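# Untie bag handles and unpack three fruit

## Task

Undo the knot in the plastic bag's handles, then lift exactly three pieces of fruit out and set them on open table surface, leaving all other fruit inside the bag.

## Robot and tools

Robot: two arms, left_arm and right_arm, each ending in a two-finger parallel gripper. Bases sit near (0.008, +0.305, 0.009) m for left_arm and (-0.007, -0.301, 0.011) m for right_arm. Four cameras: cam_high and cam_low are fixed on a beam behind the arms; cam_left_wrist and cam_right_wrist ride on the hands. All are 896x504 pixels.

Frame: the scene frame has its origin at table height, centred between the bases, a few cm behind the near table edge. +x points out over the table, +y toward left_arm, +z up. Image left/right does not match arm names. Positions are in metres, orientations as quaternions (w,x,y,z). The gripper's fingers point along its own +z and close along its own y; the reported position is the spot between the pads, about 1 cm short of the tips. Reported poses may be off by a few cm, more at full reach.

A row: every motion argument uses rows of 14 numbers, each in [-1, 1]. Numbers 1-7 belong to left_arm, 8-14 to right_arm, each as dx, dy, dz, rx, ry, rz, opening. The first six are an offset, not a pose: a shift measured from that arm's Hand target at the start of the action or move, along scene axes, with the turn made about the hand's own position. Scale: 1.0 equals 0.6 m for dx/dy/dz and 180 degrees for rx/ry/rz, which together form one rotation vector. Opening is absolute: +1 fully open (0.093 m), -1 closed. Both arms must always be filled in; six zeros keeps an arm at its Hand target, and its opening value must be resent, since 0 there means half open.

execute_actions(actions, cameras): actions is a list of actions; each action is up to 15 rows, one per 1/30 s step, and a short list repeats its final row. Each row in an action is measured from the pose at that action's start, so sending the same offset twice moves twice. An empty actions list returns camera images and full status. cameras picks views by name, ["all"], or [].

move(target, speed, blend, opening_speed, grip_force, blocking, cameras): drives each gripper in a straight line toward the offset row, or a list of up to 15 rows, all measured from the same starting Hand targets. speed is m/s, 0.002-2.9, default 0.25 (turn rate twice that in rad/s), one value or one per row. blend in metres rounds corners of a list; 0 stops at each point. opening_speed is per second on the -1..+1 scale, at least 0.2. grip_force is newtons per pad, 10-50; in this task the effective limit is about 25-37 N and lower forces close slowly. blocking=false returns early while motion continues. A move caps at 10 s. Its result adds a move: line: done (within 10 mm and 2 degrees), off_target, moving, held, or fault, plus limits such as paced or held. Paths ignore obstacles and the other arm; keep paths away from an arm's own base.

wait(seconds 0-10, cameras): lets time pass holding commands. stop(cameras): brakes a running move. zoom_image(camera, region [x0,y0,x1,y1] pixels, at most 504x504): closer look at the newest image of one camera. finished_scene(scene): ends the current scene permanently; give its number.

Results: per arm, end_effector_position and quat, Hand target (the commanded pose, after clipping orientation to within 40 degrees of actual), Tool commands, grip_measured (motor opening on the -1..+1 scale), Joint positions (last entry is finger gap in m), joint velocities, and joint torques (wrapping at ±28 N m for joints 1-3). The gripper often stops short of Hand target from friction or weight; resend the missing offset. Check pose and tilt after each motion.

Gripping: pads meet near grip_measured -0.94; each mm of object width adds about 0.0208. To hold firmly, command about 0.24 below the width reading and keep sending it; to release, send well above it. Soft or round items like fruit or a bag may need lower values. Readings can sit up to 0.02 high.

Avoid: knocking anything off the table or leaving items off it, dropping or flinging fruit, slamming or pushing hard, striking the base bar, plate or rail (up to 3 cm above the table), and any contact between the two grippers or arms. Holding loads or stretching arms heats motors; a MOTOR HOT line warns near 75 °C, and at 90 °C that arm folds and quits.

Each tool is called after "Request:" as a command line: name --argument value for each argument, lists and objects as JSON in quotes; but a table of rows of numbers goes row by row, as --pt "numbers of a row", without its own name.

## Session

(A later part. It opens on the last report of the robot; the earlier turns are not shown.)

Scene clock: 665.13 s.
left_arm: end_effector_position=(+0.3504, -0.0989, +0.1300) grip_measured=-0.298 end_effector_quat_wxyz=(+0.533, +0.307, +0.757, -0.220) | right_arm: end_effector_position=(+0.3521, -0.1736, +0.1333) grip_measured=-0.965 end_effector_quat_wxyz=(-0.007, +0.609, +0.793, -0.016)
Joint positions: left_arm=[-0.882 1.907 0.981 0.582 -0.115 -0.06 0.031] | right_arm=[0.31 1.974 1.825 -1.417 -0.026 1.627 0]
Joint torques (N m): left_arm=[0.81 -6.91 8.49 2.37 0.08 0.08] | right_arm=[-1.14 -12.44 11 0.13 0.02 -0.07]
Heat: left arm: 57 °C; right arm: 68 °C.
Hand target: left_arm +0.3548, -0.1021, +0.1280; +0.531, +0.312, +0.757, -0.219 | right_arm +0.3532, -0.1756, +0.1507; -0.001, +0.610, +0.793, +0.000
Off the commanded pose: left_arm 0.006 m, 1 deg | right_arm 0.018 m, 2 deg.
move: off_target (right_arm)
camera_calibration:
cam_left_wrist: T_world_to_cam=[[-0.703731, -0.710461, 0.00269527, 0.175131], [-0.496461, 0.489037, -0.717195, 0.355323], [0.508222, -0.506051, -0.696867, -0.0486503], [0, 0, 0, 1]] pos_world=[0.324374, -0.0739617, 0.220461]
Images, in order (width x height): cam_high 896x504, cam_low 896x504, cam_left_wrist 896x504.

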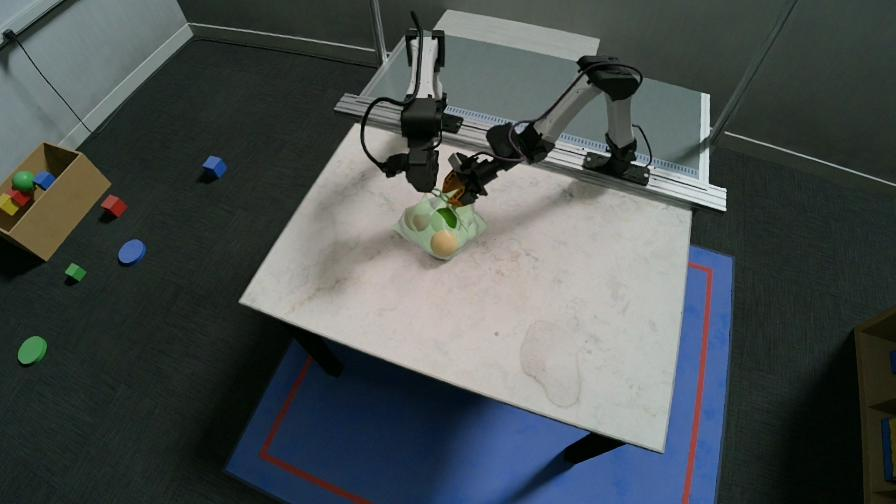

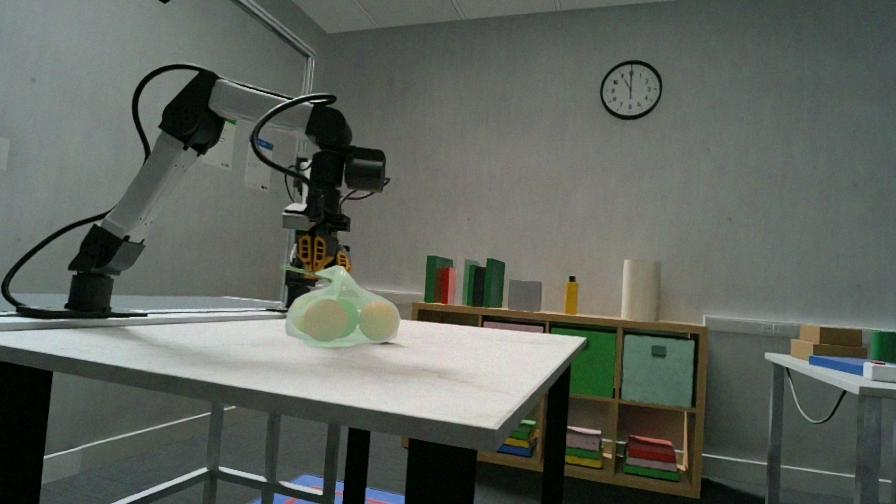

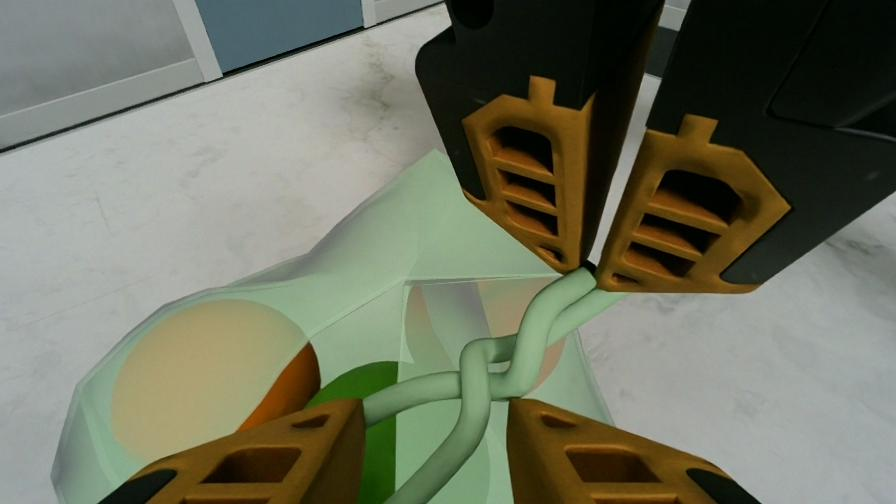

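Request:
move --target '[0,0,0,0,0,0,-1,0,0,0,0,0,0,-1]' --cameras '["cam_left_wrist","cam_high","cam_low"]'

Request:
zoom_image --camera "cam_left_wrist" --region '[340, 250, 660, 504]'

Request:
zoom_image --camera "cam_low" --region '[220, 220, 430, 360]'

Scene clock: 675.77 s.
left_arm: end_effector_position=(+0.3504, -0.0991, +0.1302) grip_measured=-0.946 end_effector_quat_wxyz=(+0.533, +0.307, +0.757, -0.220) | right_arm: end_effector_position=(+0.3521, -0.1736, +0.1333) grip_measured=-0.965 end_effector_quat_wxyz=(-0.007, +0.609, +0.793, -0.016)
Joint positions: left_arm=[-0.882 1.907 0.981 0.582 -0.114 -0.06 0] | right_arm=[0.31 1.974 1.825 -1.417 -0.026 1.627 0]
Joint torques (N m): left_arm=[0.84 -6.97 8.47 2.37 0.09 0.09] | right_arm=[-0.9 -12.44 10.95 0.14 -0.02 -0.1]
Heat: left arm: 58 °C; right arm: 68 °C.
Hand target: left_arm +0.3548, -0.1022, +0.1282; +0.531, +0.312, +0.757, -0.219 | right_arm +0.3532, -0.1757, +0.1507; -0.001, +0.610, +0.793, +0.000
Off the commanded pose: left_arm 0.006 m, 1 deg | right_arm 0.018 m, 2 deg.
move: off_target (right_arm)
camera_calibration:
cam_left_wrist: T_world_to_cam=[[-0.7043, -0.709898, 0.002597, 0.175239], [-0.495833, 0.489298, -0.717452, 0.355337], [0.508047, -0.506589, -0.696603, -0.0485525], [0, 0, 0, 1]] pos_world=[0.324275, -0.0740602, 0.22066]
Images, in order (width x height): cam_high 896x504, cam_low 896x504, cam_left_wrist 896x504.

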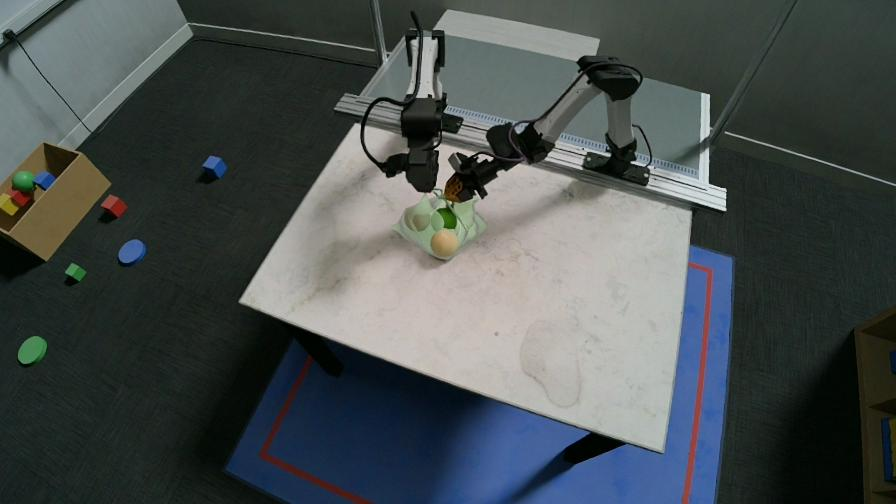

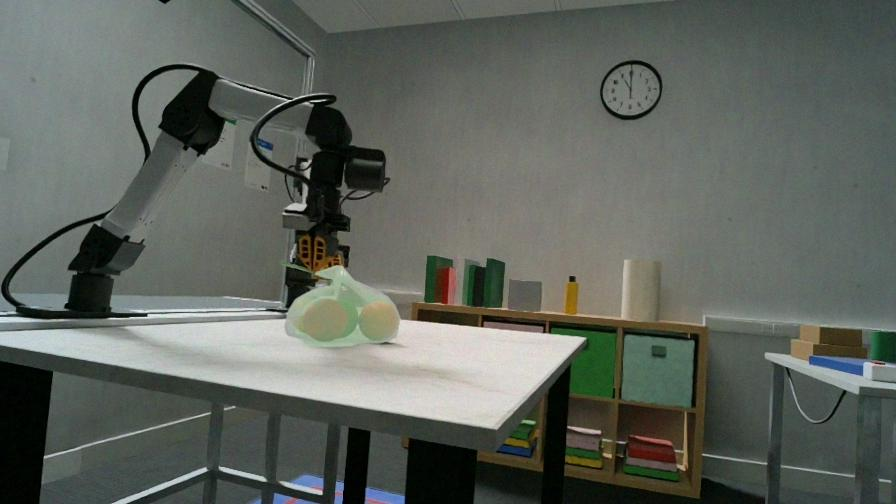

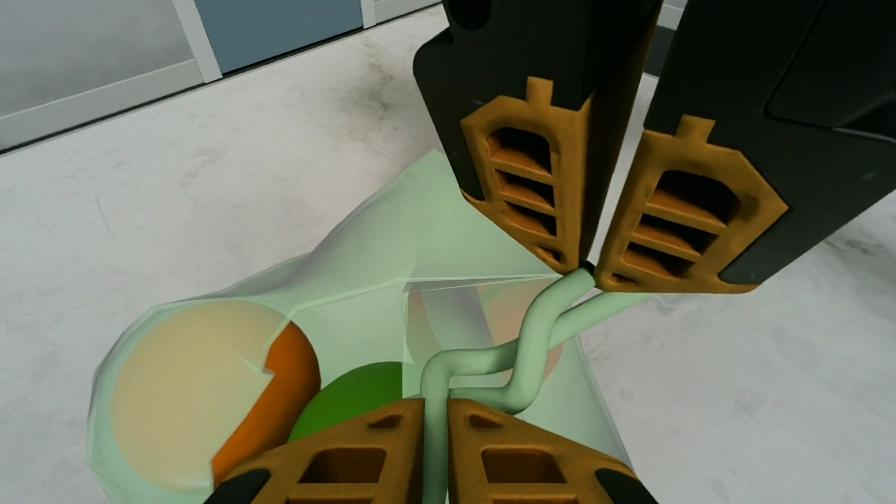

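Scaled by 1.575 from the camera's 896x504 image, which has a finer 1280x720 frame.

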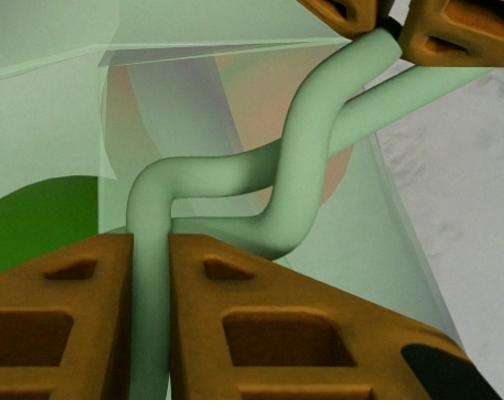

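Scaled by 2.400 from the camera's 896x504 image, which has a finer 1280x720 frame.

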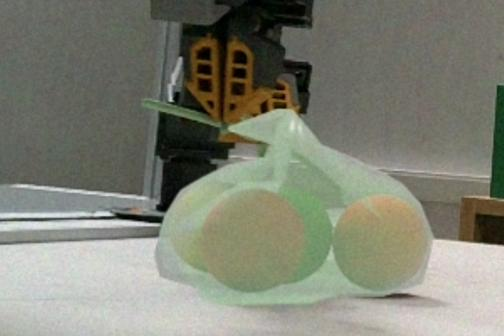

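Request:
move --target '[-0.05,0.06,0.0,0,0,0,-1,0,0,0,0,0,0,-1]' --speed 0.05 --cameras '["cam_left_wrist","cam_high","cam_low"]'

Request:
zoom_image --camera "cam_high" --region '[390, 160, 510, 260]'

Request:
zoom_image --camera "cam_low" --region '[220, 220, 430, 360]'

Scene clock: 690.37 s.
left_arm: end_effector_position=(+0.3269, -0.0694, +0.1226) grip_measured=-0.946 end_effector_quat_wxyz=(+0.528, +0.309, +0.761, -0.217) | right_arm: end_effector_position=(+0.3521, -0.1737, +0.1333) grip_measured=-0.965 end_effector_quat_wxyz=(-0.007, +0.609, +0.793, -0.016)
Joint positions: left_arm=[-0.882 1.804 0.815 0.63 -0.114 -0.06 0] | right_arm=[0.31 1.974 1.825 -1.417 -0.026 1.627 0]
Joint torques (N m): left_arm=[0.55 -9.32 5.27 2.41 0.04 0.06] | right_arm=[-1.05 -12.42 11 0.14 -0.02 -0.08]
Heat: left arm: 58 °C; right arm: 68 °C.
Hand target: left_arm +0.3248, -0.0661, +0.1282; +0.531, +0.312, +0.757, -0.219 | right_arm +0.3532, -0.1757, +0.1507; -0.001, +0.610, +0.793, +0.000
Off the commanded pose: left_arm 0.007 m, 1 deg | right_arm 0.018 m, 2 deg.
move: off_target (right_arm)
camera_calibration:
cam_left_wrist: T_world_to_cam=[[-0.704185, -0.710016, 0.000786407, 0.180057], [-0.502471, 0.497562, -0.707075, 0.325198], [0.501643, -0.498307, -0.707138, -0.0229184], [0, 0, 0, 1]] pos_world=[0.301693, -0.0453835, 0.213592]
Images, in order (width x height): cam_high 896x504, cam_low 896x504, cam_left_wrist 896x504.

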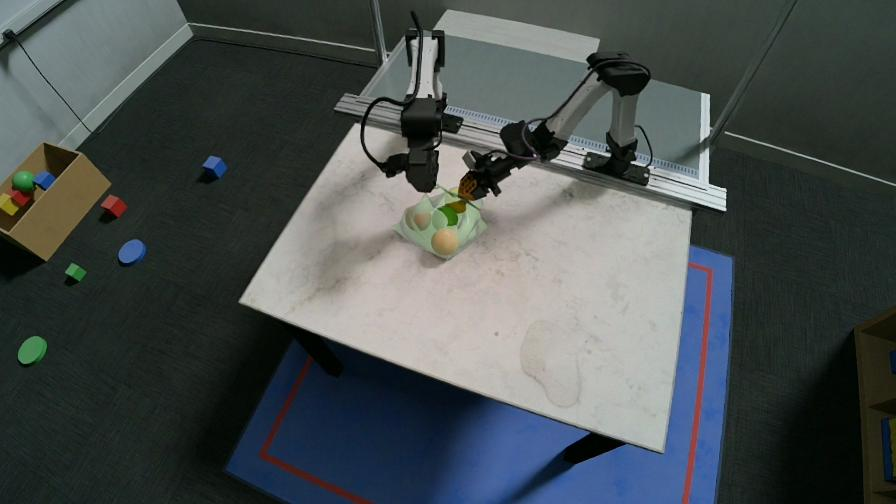

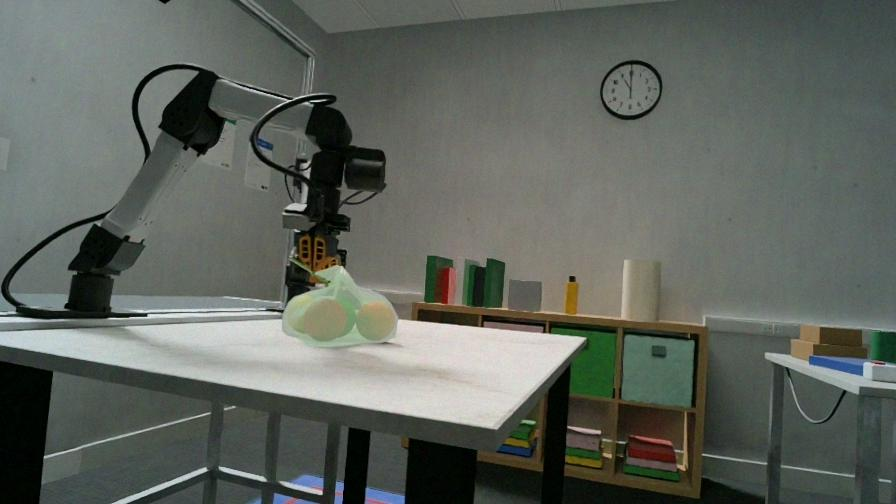

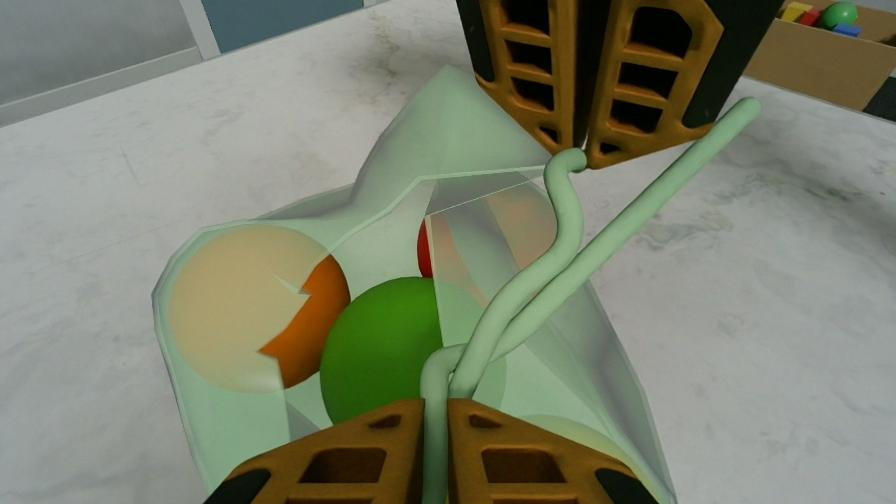

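Scaled by 4.200 from the camera's 896x504 image, which has a finer 1280x720 frame.

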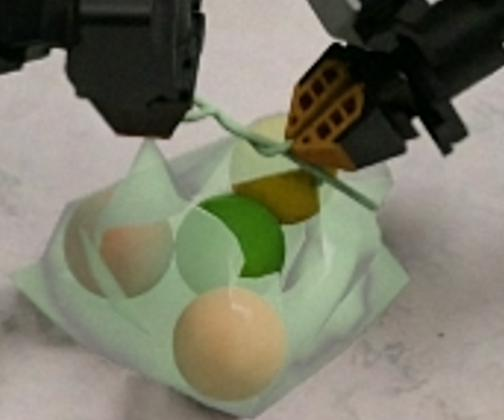

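Scaled by 2.400 from the camera's 896x504 image, which has a finer 1280x720 frame.

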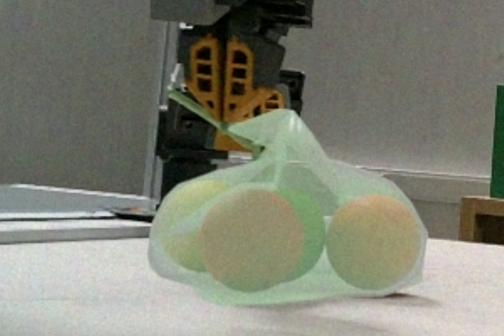

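Request:
move --target '[-0.045,0.065,0.01,0,0,0,-1,0,0,0,0,0,0,-1]' --speed 0.05 --cameras '["cam_left_wrist","cam_high","cam_low"]'

Request:
zoom_image --camera "cam_high" --region '[390, 160, 510, 260]'

Request:
zoom_image --camera "cam_low" --region '[220, 220, 430, 360]'

Scene clock: 701.53 s.
left_arm: end_effector_position=(+0.3004, -0.0311, +0.1337) grip_measured=-0.946 end_effector_quat_wxyz=(+0.533, +0.306, +0.758, -0.219) | right_arm: end_effector_position=(+0.3519, -0.1736, +0.1333) grip_measured=-0.965 end_effector_quat_wxyz=(-0.007, +0.609, +0.793, -0.016)
Joint positions: left_arm=[-0.872 1.618 0.635 0.638 -0.107 -0.057 0] | right_arm=[0.31 1.974 1.825 -1.418 -0.027 1.627 0]
Joint torques (N m): left_arm=[0.79 -7.66 5.26 2.37 0.06 0.07] | right_arm=[-1.01 -12.52 11.08 0.12 0 -0.05]
Heat: left arm: 59 °C; right arm: 68 °C.
Hand target: left_arm +0.2979, -0.0271, +0.1342; +0.531, +0.312, +0.757, -0.218 | right_arm +0.3531, -0.1757, +0.1507; -0.001, +0.610, +0.793, +0.000
Off the commanded pose: left_arm 0.005 m, 1 deg | right_arm 0.018 m, 2 deg.
move: off_target (right_arm)
camera_calibration:
cam_left_wrist: T_world_to_cam=[[-0.702771, -0.711413, 0.00214015, 0.187813], [-0.497375, 0.489177, -0.716467, 0.300159], [0.508657, -0.504576, -0.697618, 0.013778], [0, 0, 0, 1]] pos_world=[0.274273, -0.00626566, 0.224264]
Images, in order (width x height): cam_high 896x504, cam_low 896x504, cam_left_wrist 896x504.

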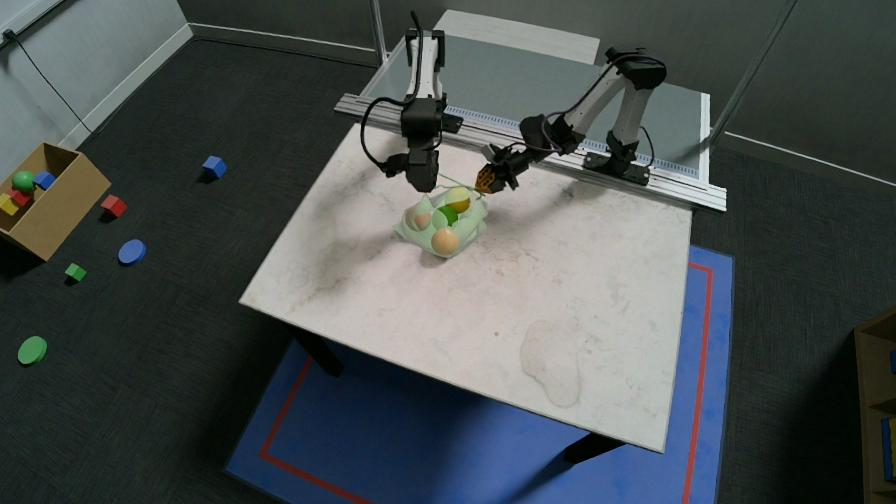

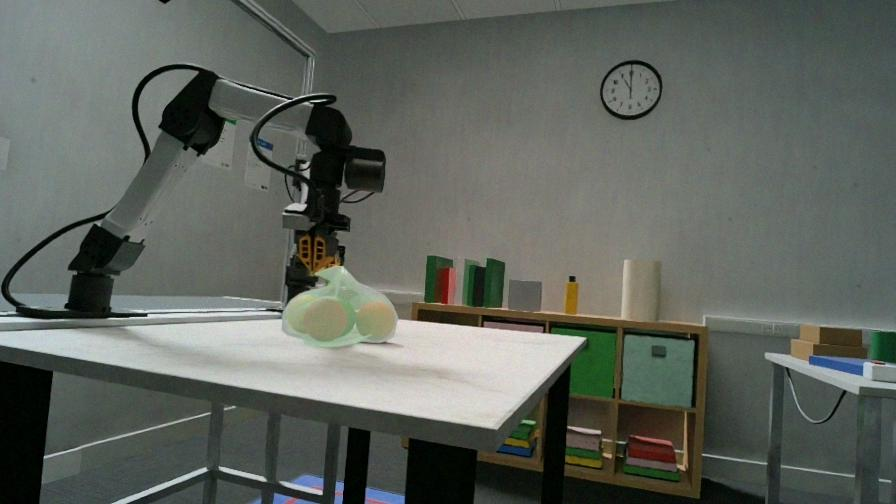

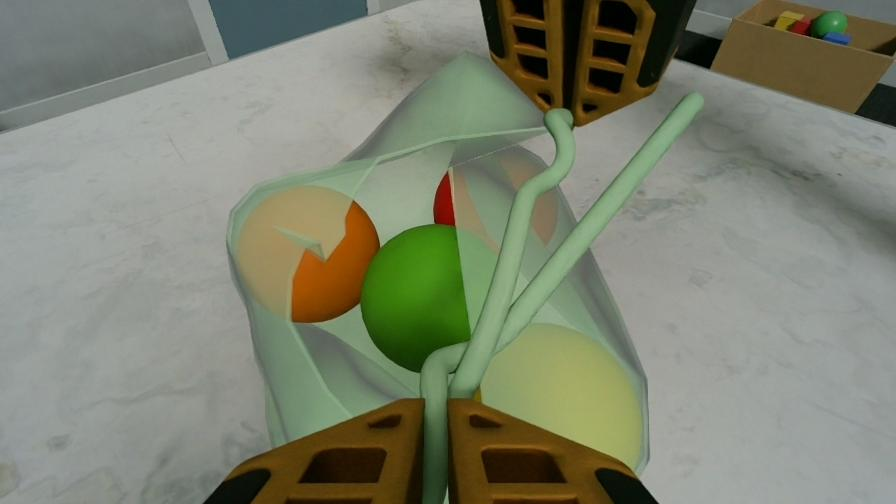

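Scaled by 4.200 from the camera's 896x504 image, which has a finer 1280x720 frame.

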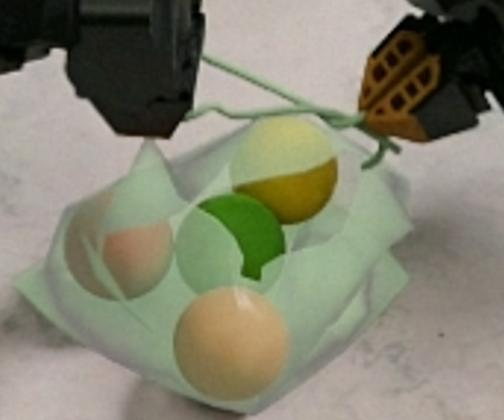

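Scaled by 2.400 from the camera's 896x504 image, which has a finer 1280x720 frame.

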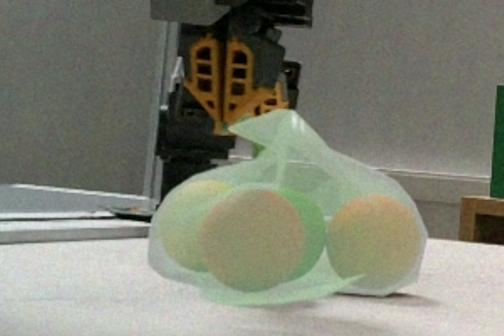

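Request:
move --target '[-0.04,0.065,0.0,0,0,0,-1,0,0,0,0,0,0,-1]' --speed 0.05 --cameras '["cam_left_wrist","cam_high","cam_low"]'

Request:
zoom_image --camera "cam_high" --region '[390, 160, 510, 260]'

Request:
zoom_image --camera "cam_low" --region '[220, 220, 430, 360]'

Scene clock: 711.83 s.
left_arm: end_effector_position=(+0.2776, +0.0075, +0.1392) grip_measured=-0.946 end_effector_quat_wxyz=(+0.539, +0.304, +0.753, -0.222) | right_arm: end_effector_position=(+0.3519, -0.1736, +0.1333) grip_measured=-0.965 end_effector_quat_wxyz=(-0.007, +0.609, +0.793, -0.016)
Joint positions: left_arm=[-0.846 1.433 0.468 0.638 -0.085 -0.049 0] | right_arm=[0.31 1.974 1.825 -1.418 -0.027 1.627 0]
Joint torques (N m): left_arm=[0.76 -6.04 5.39 2.24 0.06 0.07] | right_arm=[-1.02 -12.51 10.92 0.13 -0.03 -0.07]
Heat: left arm: 62 °C; right arm: 68 °C.
Hand target: left_arm +0.2739, +0.0120, +0.1342; +0.531, +0.312, +0.757, -0.218 | right_arm +0.3531, -0.1757, +0.1507; -0.001, +0.610, +0.793, +0.000
Off the commanded pose: left_arm 0.008 m, 1 deg | right_arm 0.018 m, 2 deg.
move: off_target (right_arm)
camera_calibration:
cam_left_wrist: T_world_to_cam=[[-0.701886, -0.712281, 0.00357284, 0.198871], [-0.48954, 0.47874, -0.728807, 0.273526], [0.517404, -0.513288, -0.68471, 0.0445272], [0, 0, 0, 1]] pos_world=[0.250448, 0.033559, 0.229126]
Images, in order (width x height): cam_high 896x504, cam_low 896x504, cam_left_wrist 896x504.

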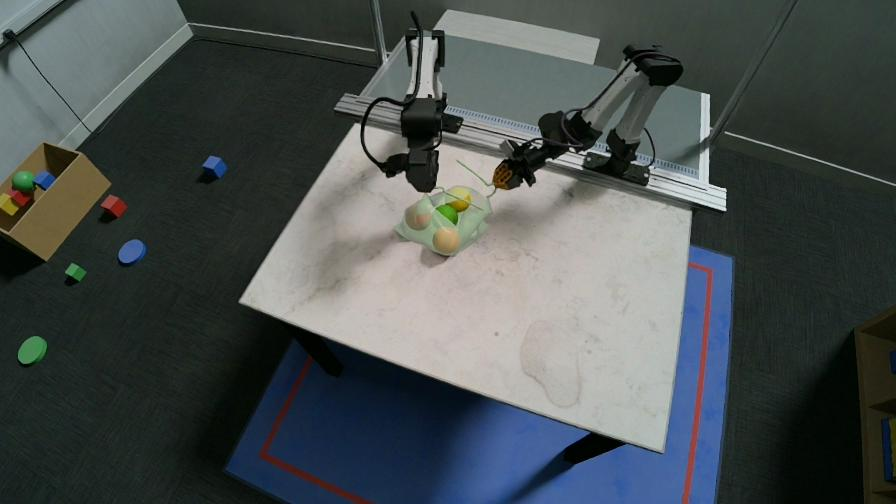

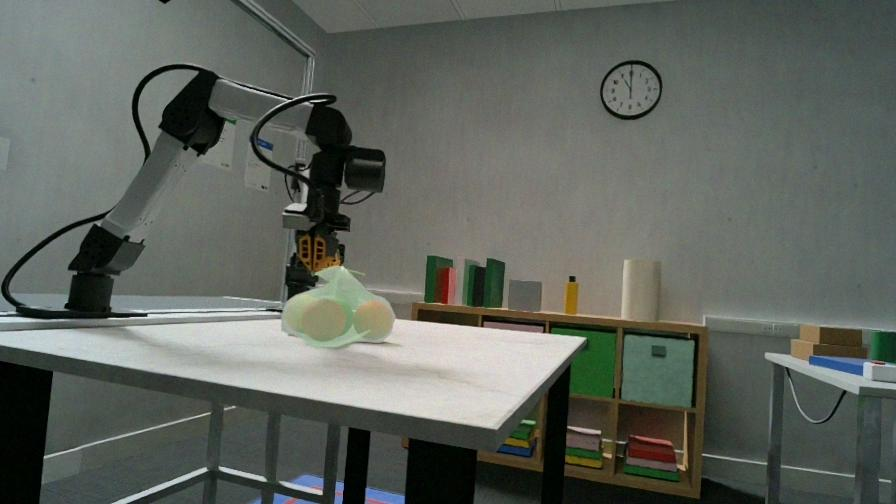

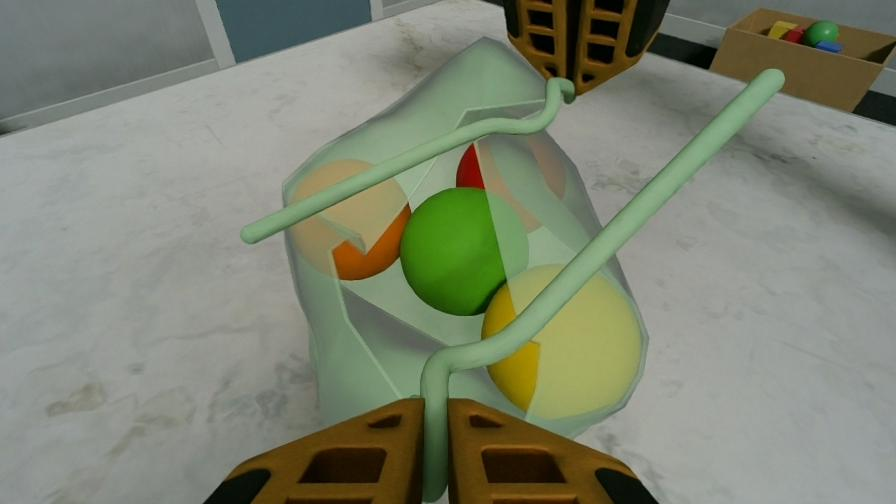

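Scaled by 4.200 from the camera's 896x504 image, which has a finer 1280x720 frame.

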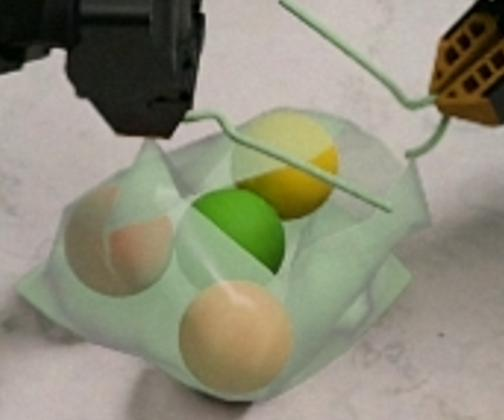

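Scaled by 2.400 from the camera's 896x504 image, which has a finer 1280x720 frame.

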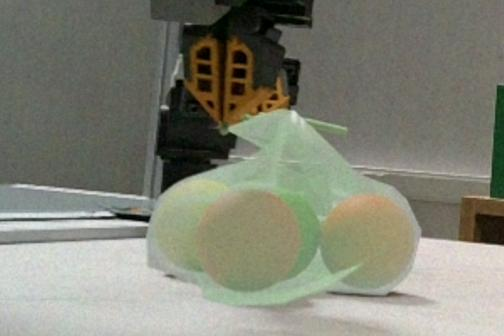

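Request:
zoom_image --camera "cam_left_wrist" --region '[260, 30, 680, 450]'

Request:
zoom_image --camera "cam_high" --region '[390, 170, 500, 265]'

Scaled by 1.200 from the camera's 896x504 image, which has a finer 1280x720 frame.

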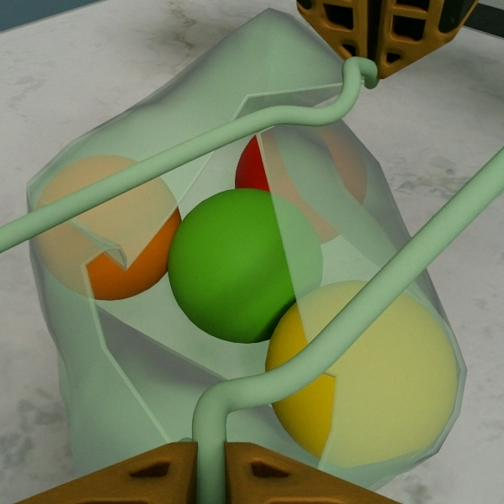

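Scaled by 4.582 from the camera's 896x504 image, which has a finer 1280x720 frame.

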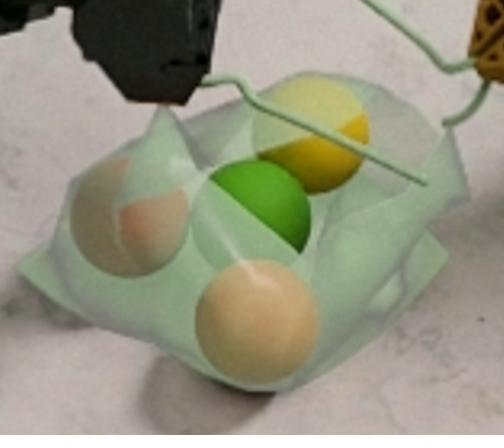

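Request:
move --target '[0,0,0,0,0,0,-1,-0.01,-0.09,-0.05,0,0,0,-1]' --speed 0.05 --cameras '["all"]'

Request:
zoom_image --camera "cam_left_wrist" --region '[260, 30, 680, 450]'

Request:
zoom_image --camera "cam_high" --region '[390, 170, 500, 265]'

Scene clock: 796.67 s.
left_arm: end_effector_position=(+0.2774, +0.0073, +0.1392) grip_measured=-0.946 end_effector_quat_wxyz=(+0.539, +0.304, +0.753, -0.222) | right_arm: end_effector_position=(+0.3478, -0.2275, +0.1112) grip_measured=-0.965 end_effector_quat_wxyz=(-0.010, +0.609, +0.793, -0.015)
Joint positions: left_arm=[-0.846 1.433 0.468 0.638 -0.083 -0.048 0] | right_arm=[0.171 1.907 1.636 -1.302 -0.032 1.489 0]
Joint torques (N m): left_arm=[0.81 -6.11 5.31 2.24 0.11 0.08] | right_arm=[-0.9 -12.92 6.54 0.51 0 -0.06]
Heat: left arm: 64 °C; right arm: 68 °C.
Hand target: left_arm +0.2739, +0.0120, +0.1342; +0.531, +0.312, +0.757, -0.218 | right_arm +0.3471, -0.2297, +0.1207; -0.001, +0.610, +0.793, +0.000
Off the commanded pose: left_arm 0.008 m, 1 deg | right_arm 0.010 m, 2 deg.
move: done
camera_calibration:
cam_left_wrist: T_world_to_cam=[[-0.702956, -0.711224, 0.00374556, 0.198856], [-0.48893, 0.479408, -0.728777, 0.273222], [0.516528, -0.514129, -0.684741, 0.0447651], [0, 0, 0, 1]] pos_world=[0.250251, 0.0334612, 0.229026]
cam_right_wrist: T_world_to_cam=[[-0.963308, -0.265895, 0.0365849, 0.270276], [-0.2289, 0.885049, 0.405332, 0.275682], [-0.140155, 0.382085, -0.913437, 0.323126], [0, 0, 0, 1]] pos_world=[0.36875, -0.295589, 0.173525]

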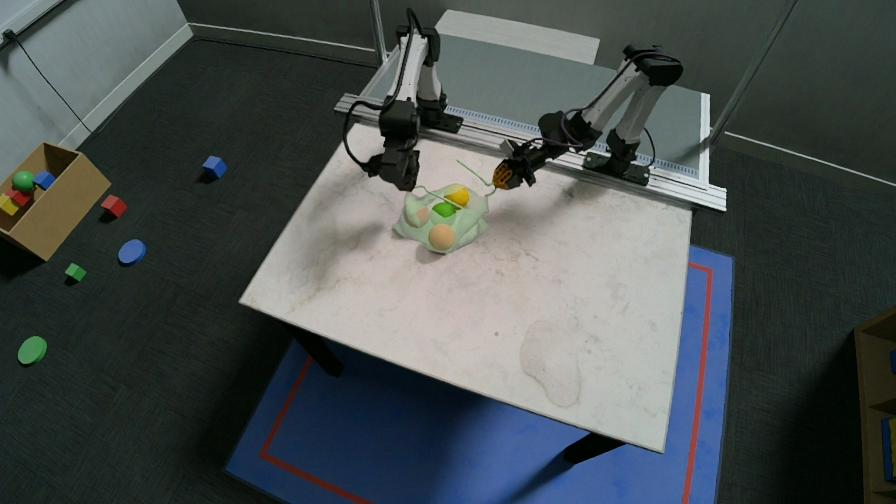

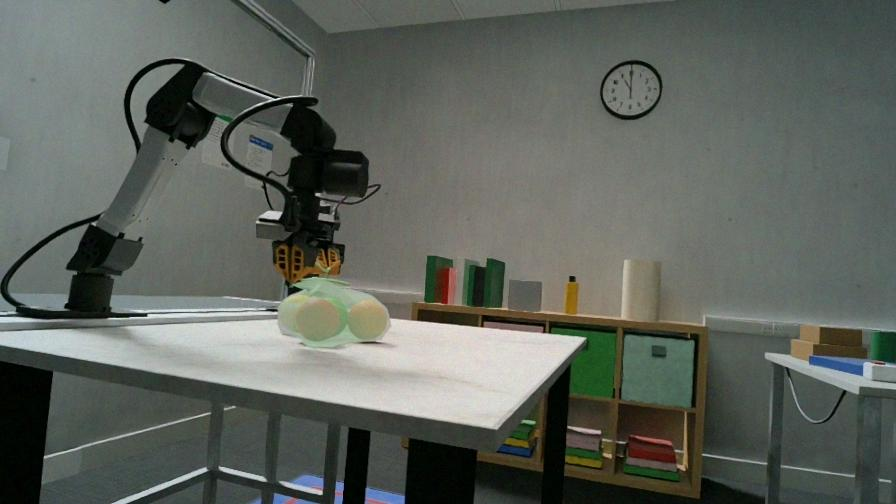

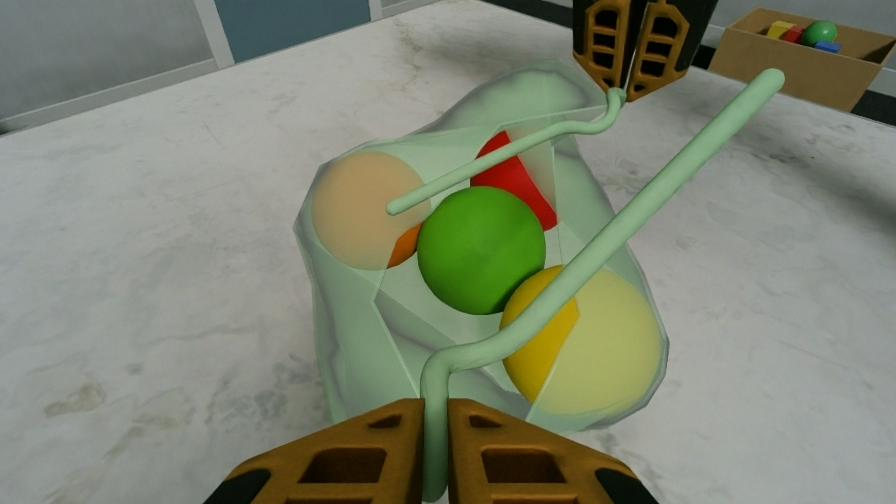

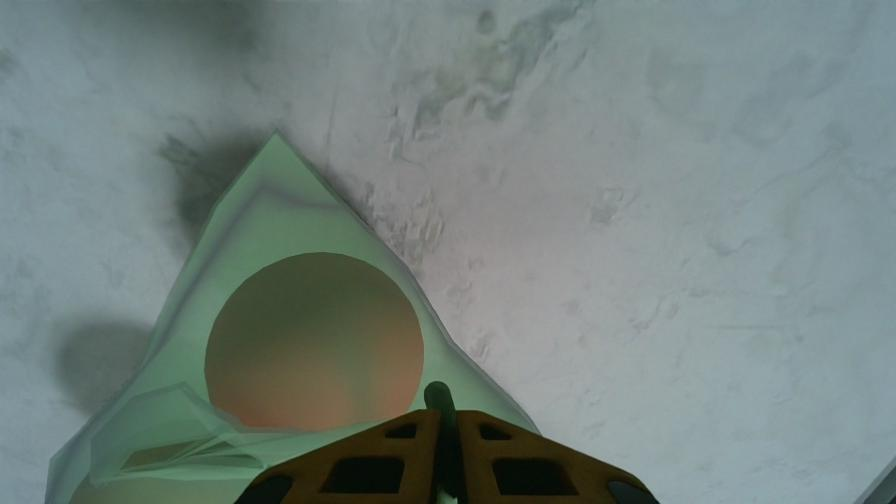

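Scaled by 1.200 from the camera's 896x504 image, which has a finer 1280x720 frame.

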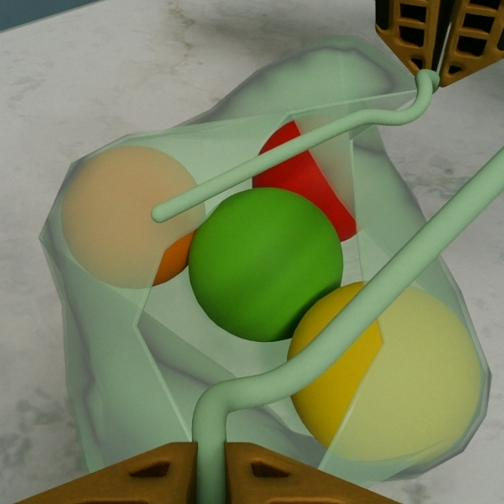

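Scaled by 4.582 from the camera's 896x504 image, which has a finer 1280x720 frame.

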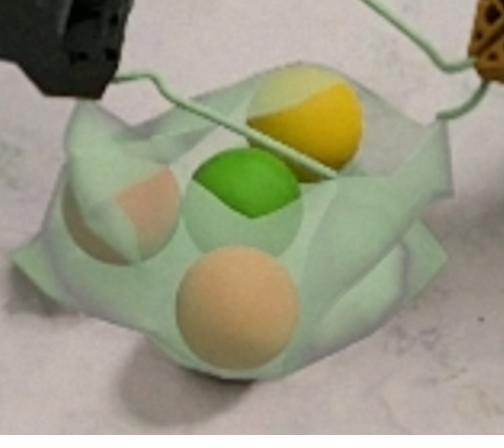

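Request:
move --target '[0,0,0,0,0,0,-1,0,-0.06,-0.08,0,0,0,-1]' --speed 0.05 --cameras '["all"]'

Request:
zoom_image --camera "cam_left_wrist" --region '[260, 30, 680, 450]'

Request:
zoom_image --camera "cam_high" --region '[390, 170, 500, 265]'

Scene clock: 808.60 s.
left_arm: end_effector_position=(+0.2772, +0.0071, +0.1392) grip_measured=-0.946 end_effector_quat_wxyz=(+0.539, +0.304, +0.753, -0.223) | right_arm: end_effector_position=(+0.3470, -0.2628, +0.0678) grip_measured=-0.965 end_effector_quat_wxyz=(-0.008, +0.609, +0.793, -0.011)
Joint positions: left_arm=[-0.846 1.433 0.468 0.638 -0.082 -0.048 0] | right_arm=[0.076 1.904 1.452 -1.115 -0.036 1.392 0]
Joint torques (N m): left_arm=[0.84 -6.01 5.37 2.23 0.1 0.09] | right_arm=[-1.1 -11.63 6.42 0.6 0.01 -0.1]
Heat: left arm: 64 °C; right arm: 67 °C.
Hand target: left_arm +0.2739, +0.0119, +0.1342; +0.531, +0.312, +0.757, -0.218 | right_arm +0.3471, -0.2656, +0.0728; -0.001, +0.610, +0.793, +0.000
Off the commanded pose: left_arm 0.008 m, 1 deg | right_arm 0.006 m, 1 deg.
move: done
camera_calibration:
cam_left_wrist: T_world_to_cam=[[-0.70399, -0.710198, 0.00417112, 0.198845], [-0.488472, 0.479922, -0.728745, 0.273082], [0.515551, -0.515067, -0.684772, 0.0450477], [0, 0, 0, 1]] pos_world=[0.250154, 0.0333637, 0.229026]
cam_right_wrist: T_world_to_cam=[[-0.96302, -0.268165, 0.0260866, 0.261754], [-0.234685, 0.882447, 0.407688, 0.325504], [-0.132348, 0.38649, -0.912749, 0.295326], [0, 0, 0, 1]] pos_world=[0.367551, -0.331188, 0.130026]

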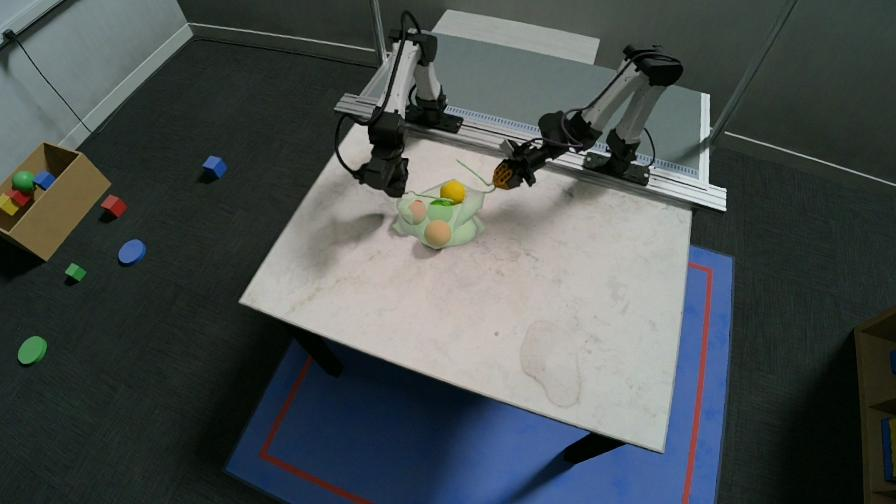

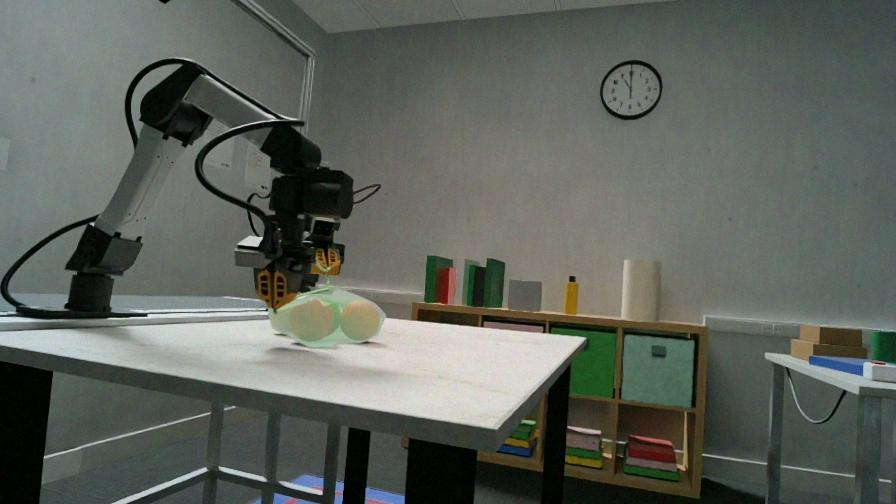

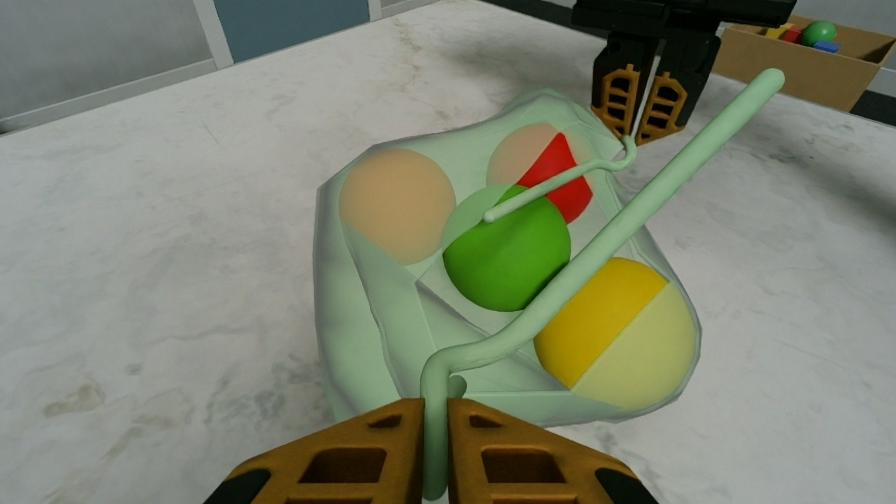

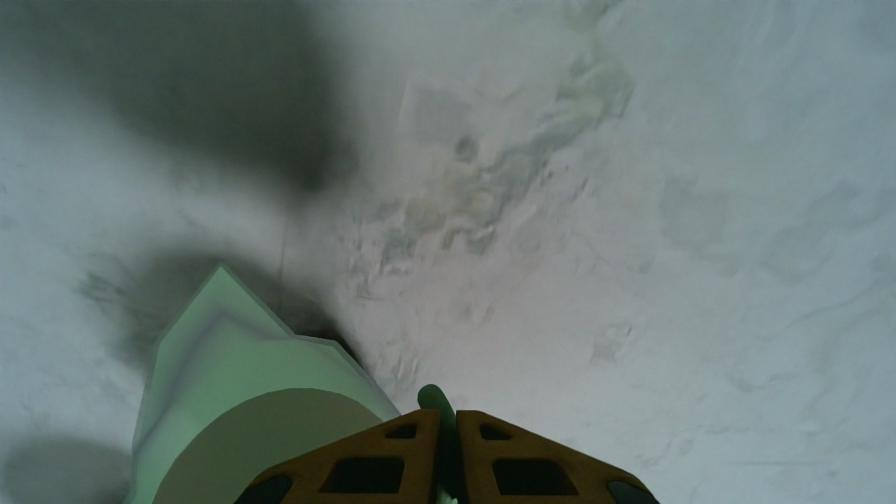

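Scaled by 1.200 from the camera's 896x504 image, which has a finer 1280x720 frame.

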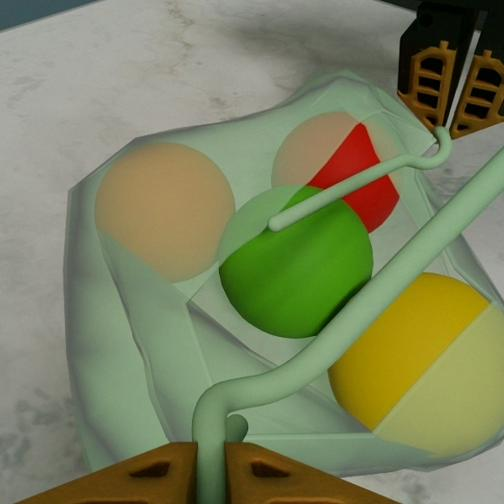

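Scaled by 4.582 from the camera's 896x504 image, which has a finer 1280x720 frame.

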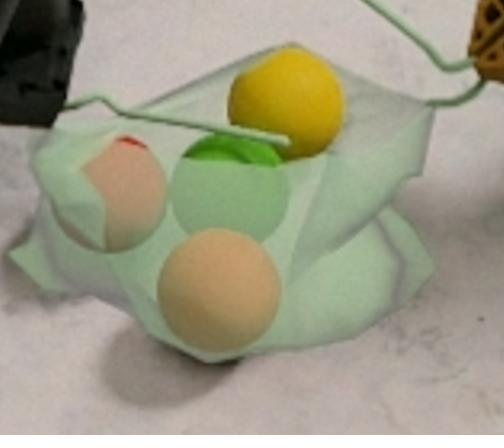

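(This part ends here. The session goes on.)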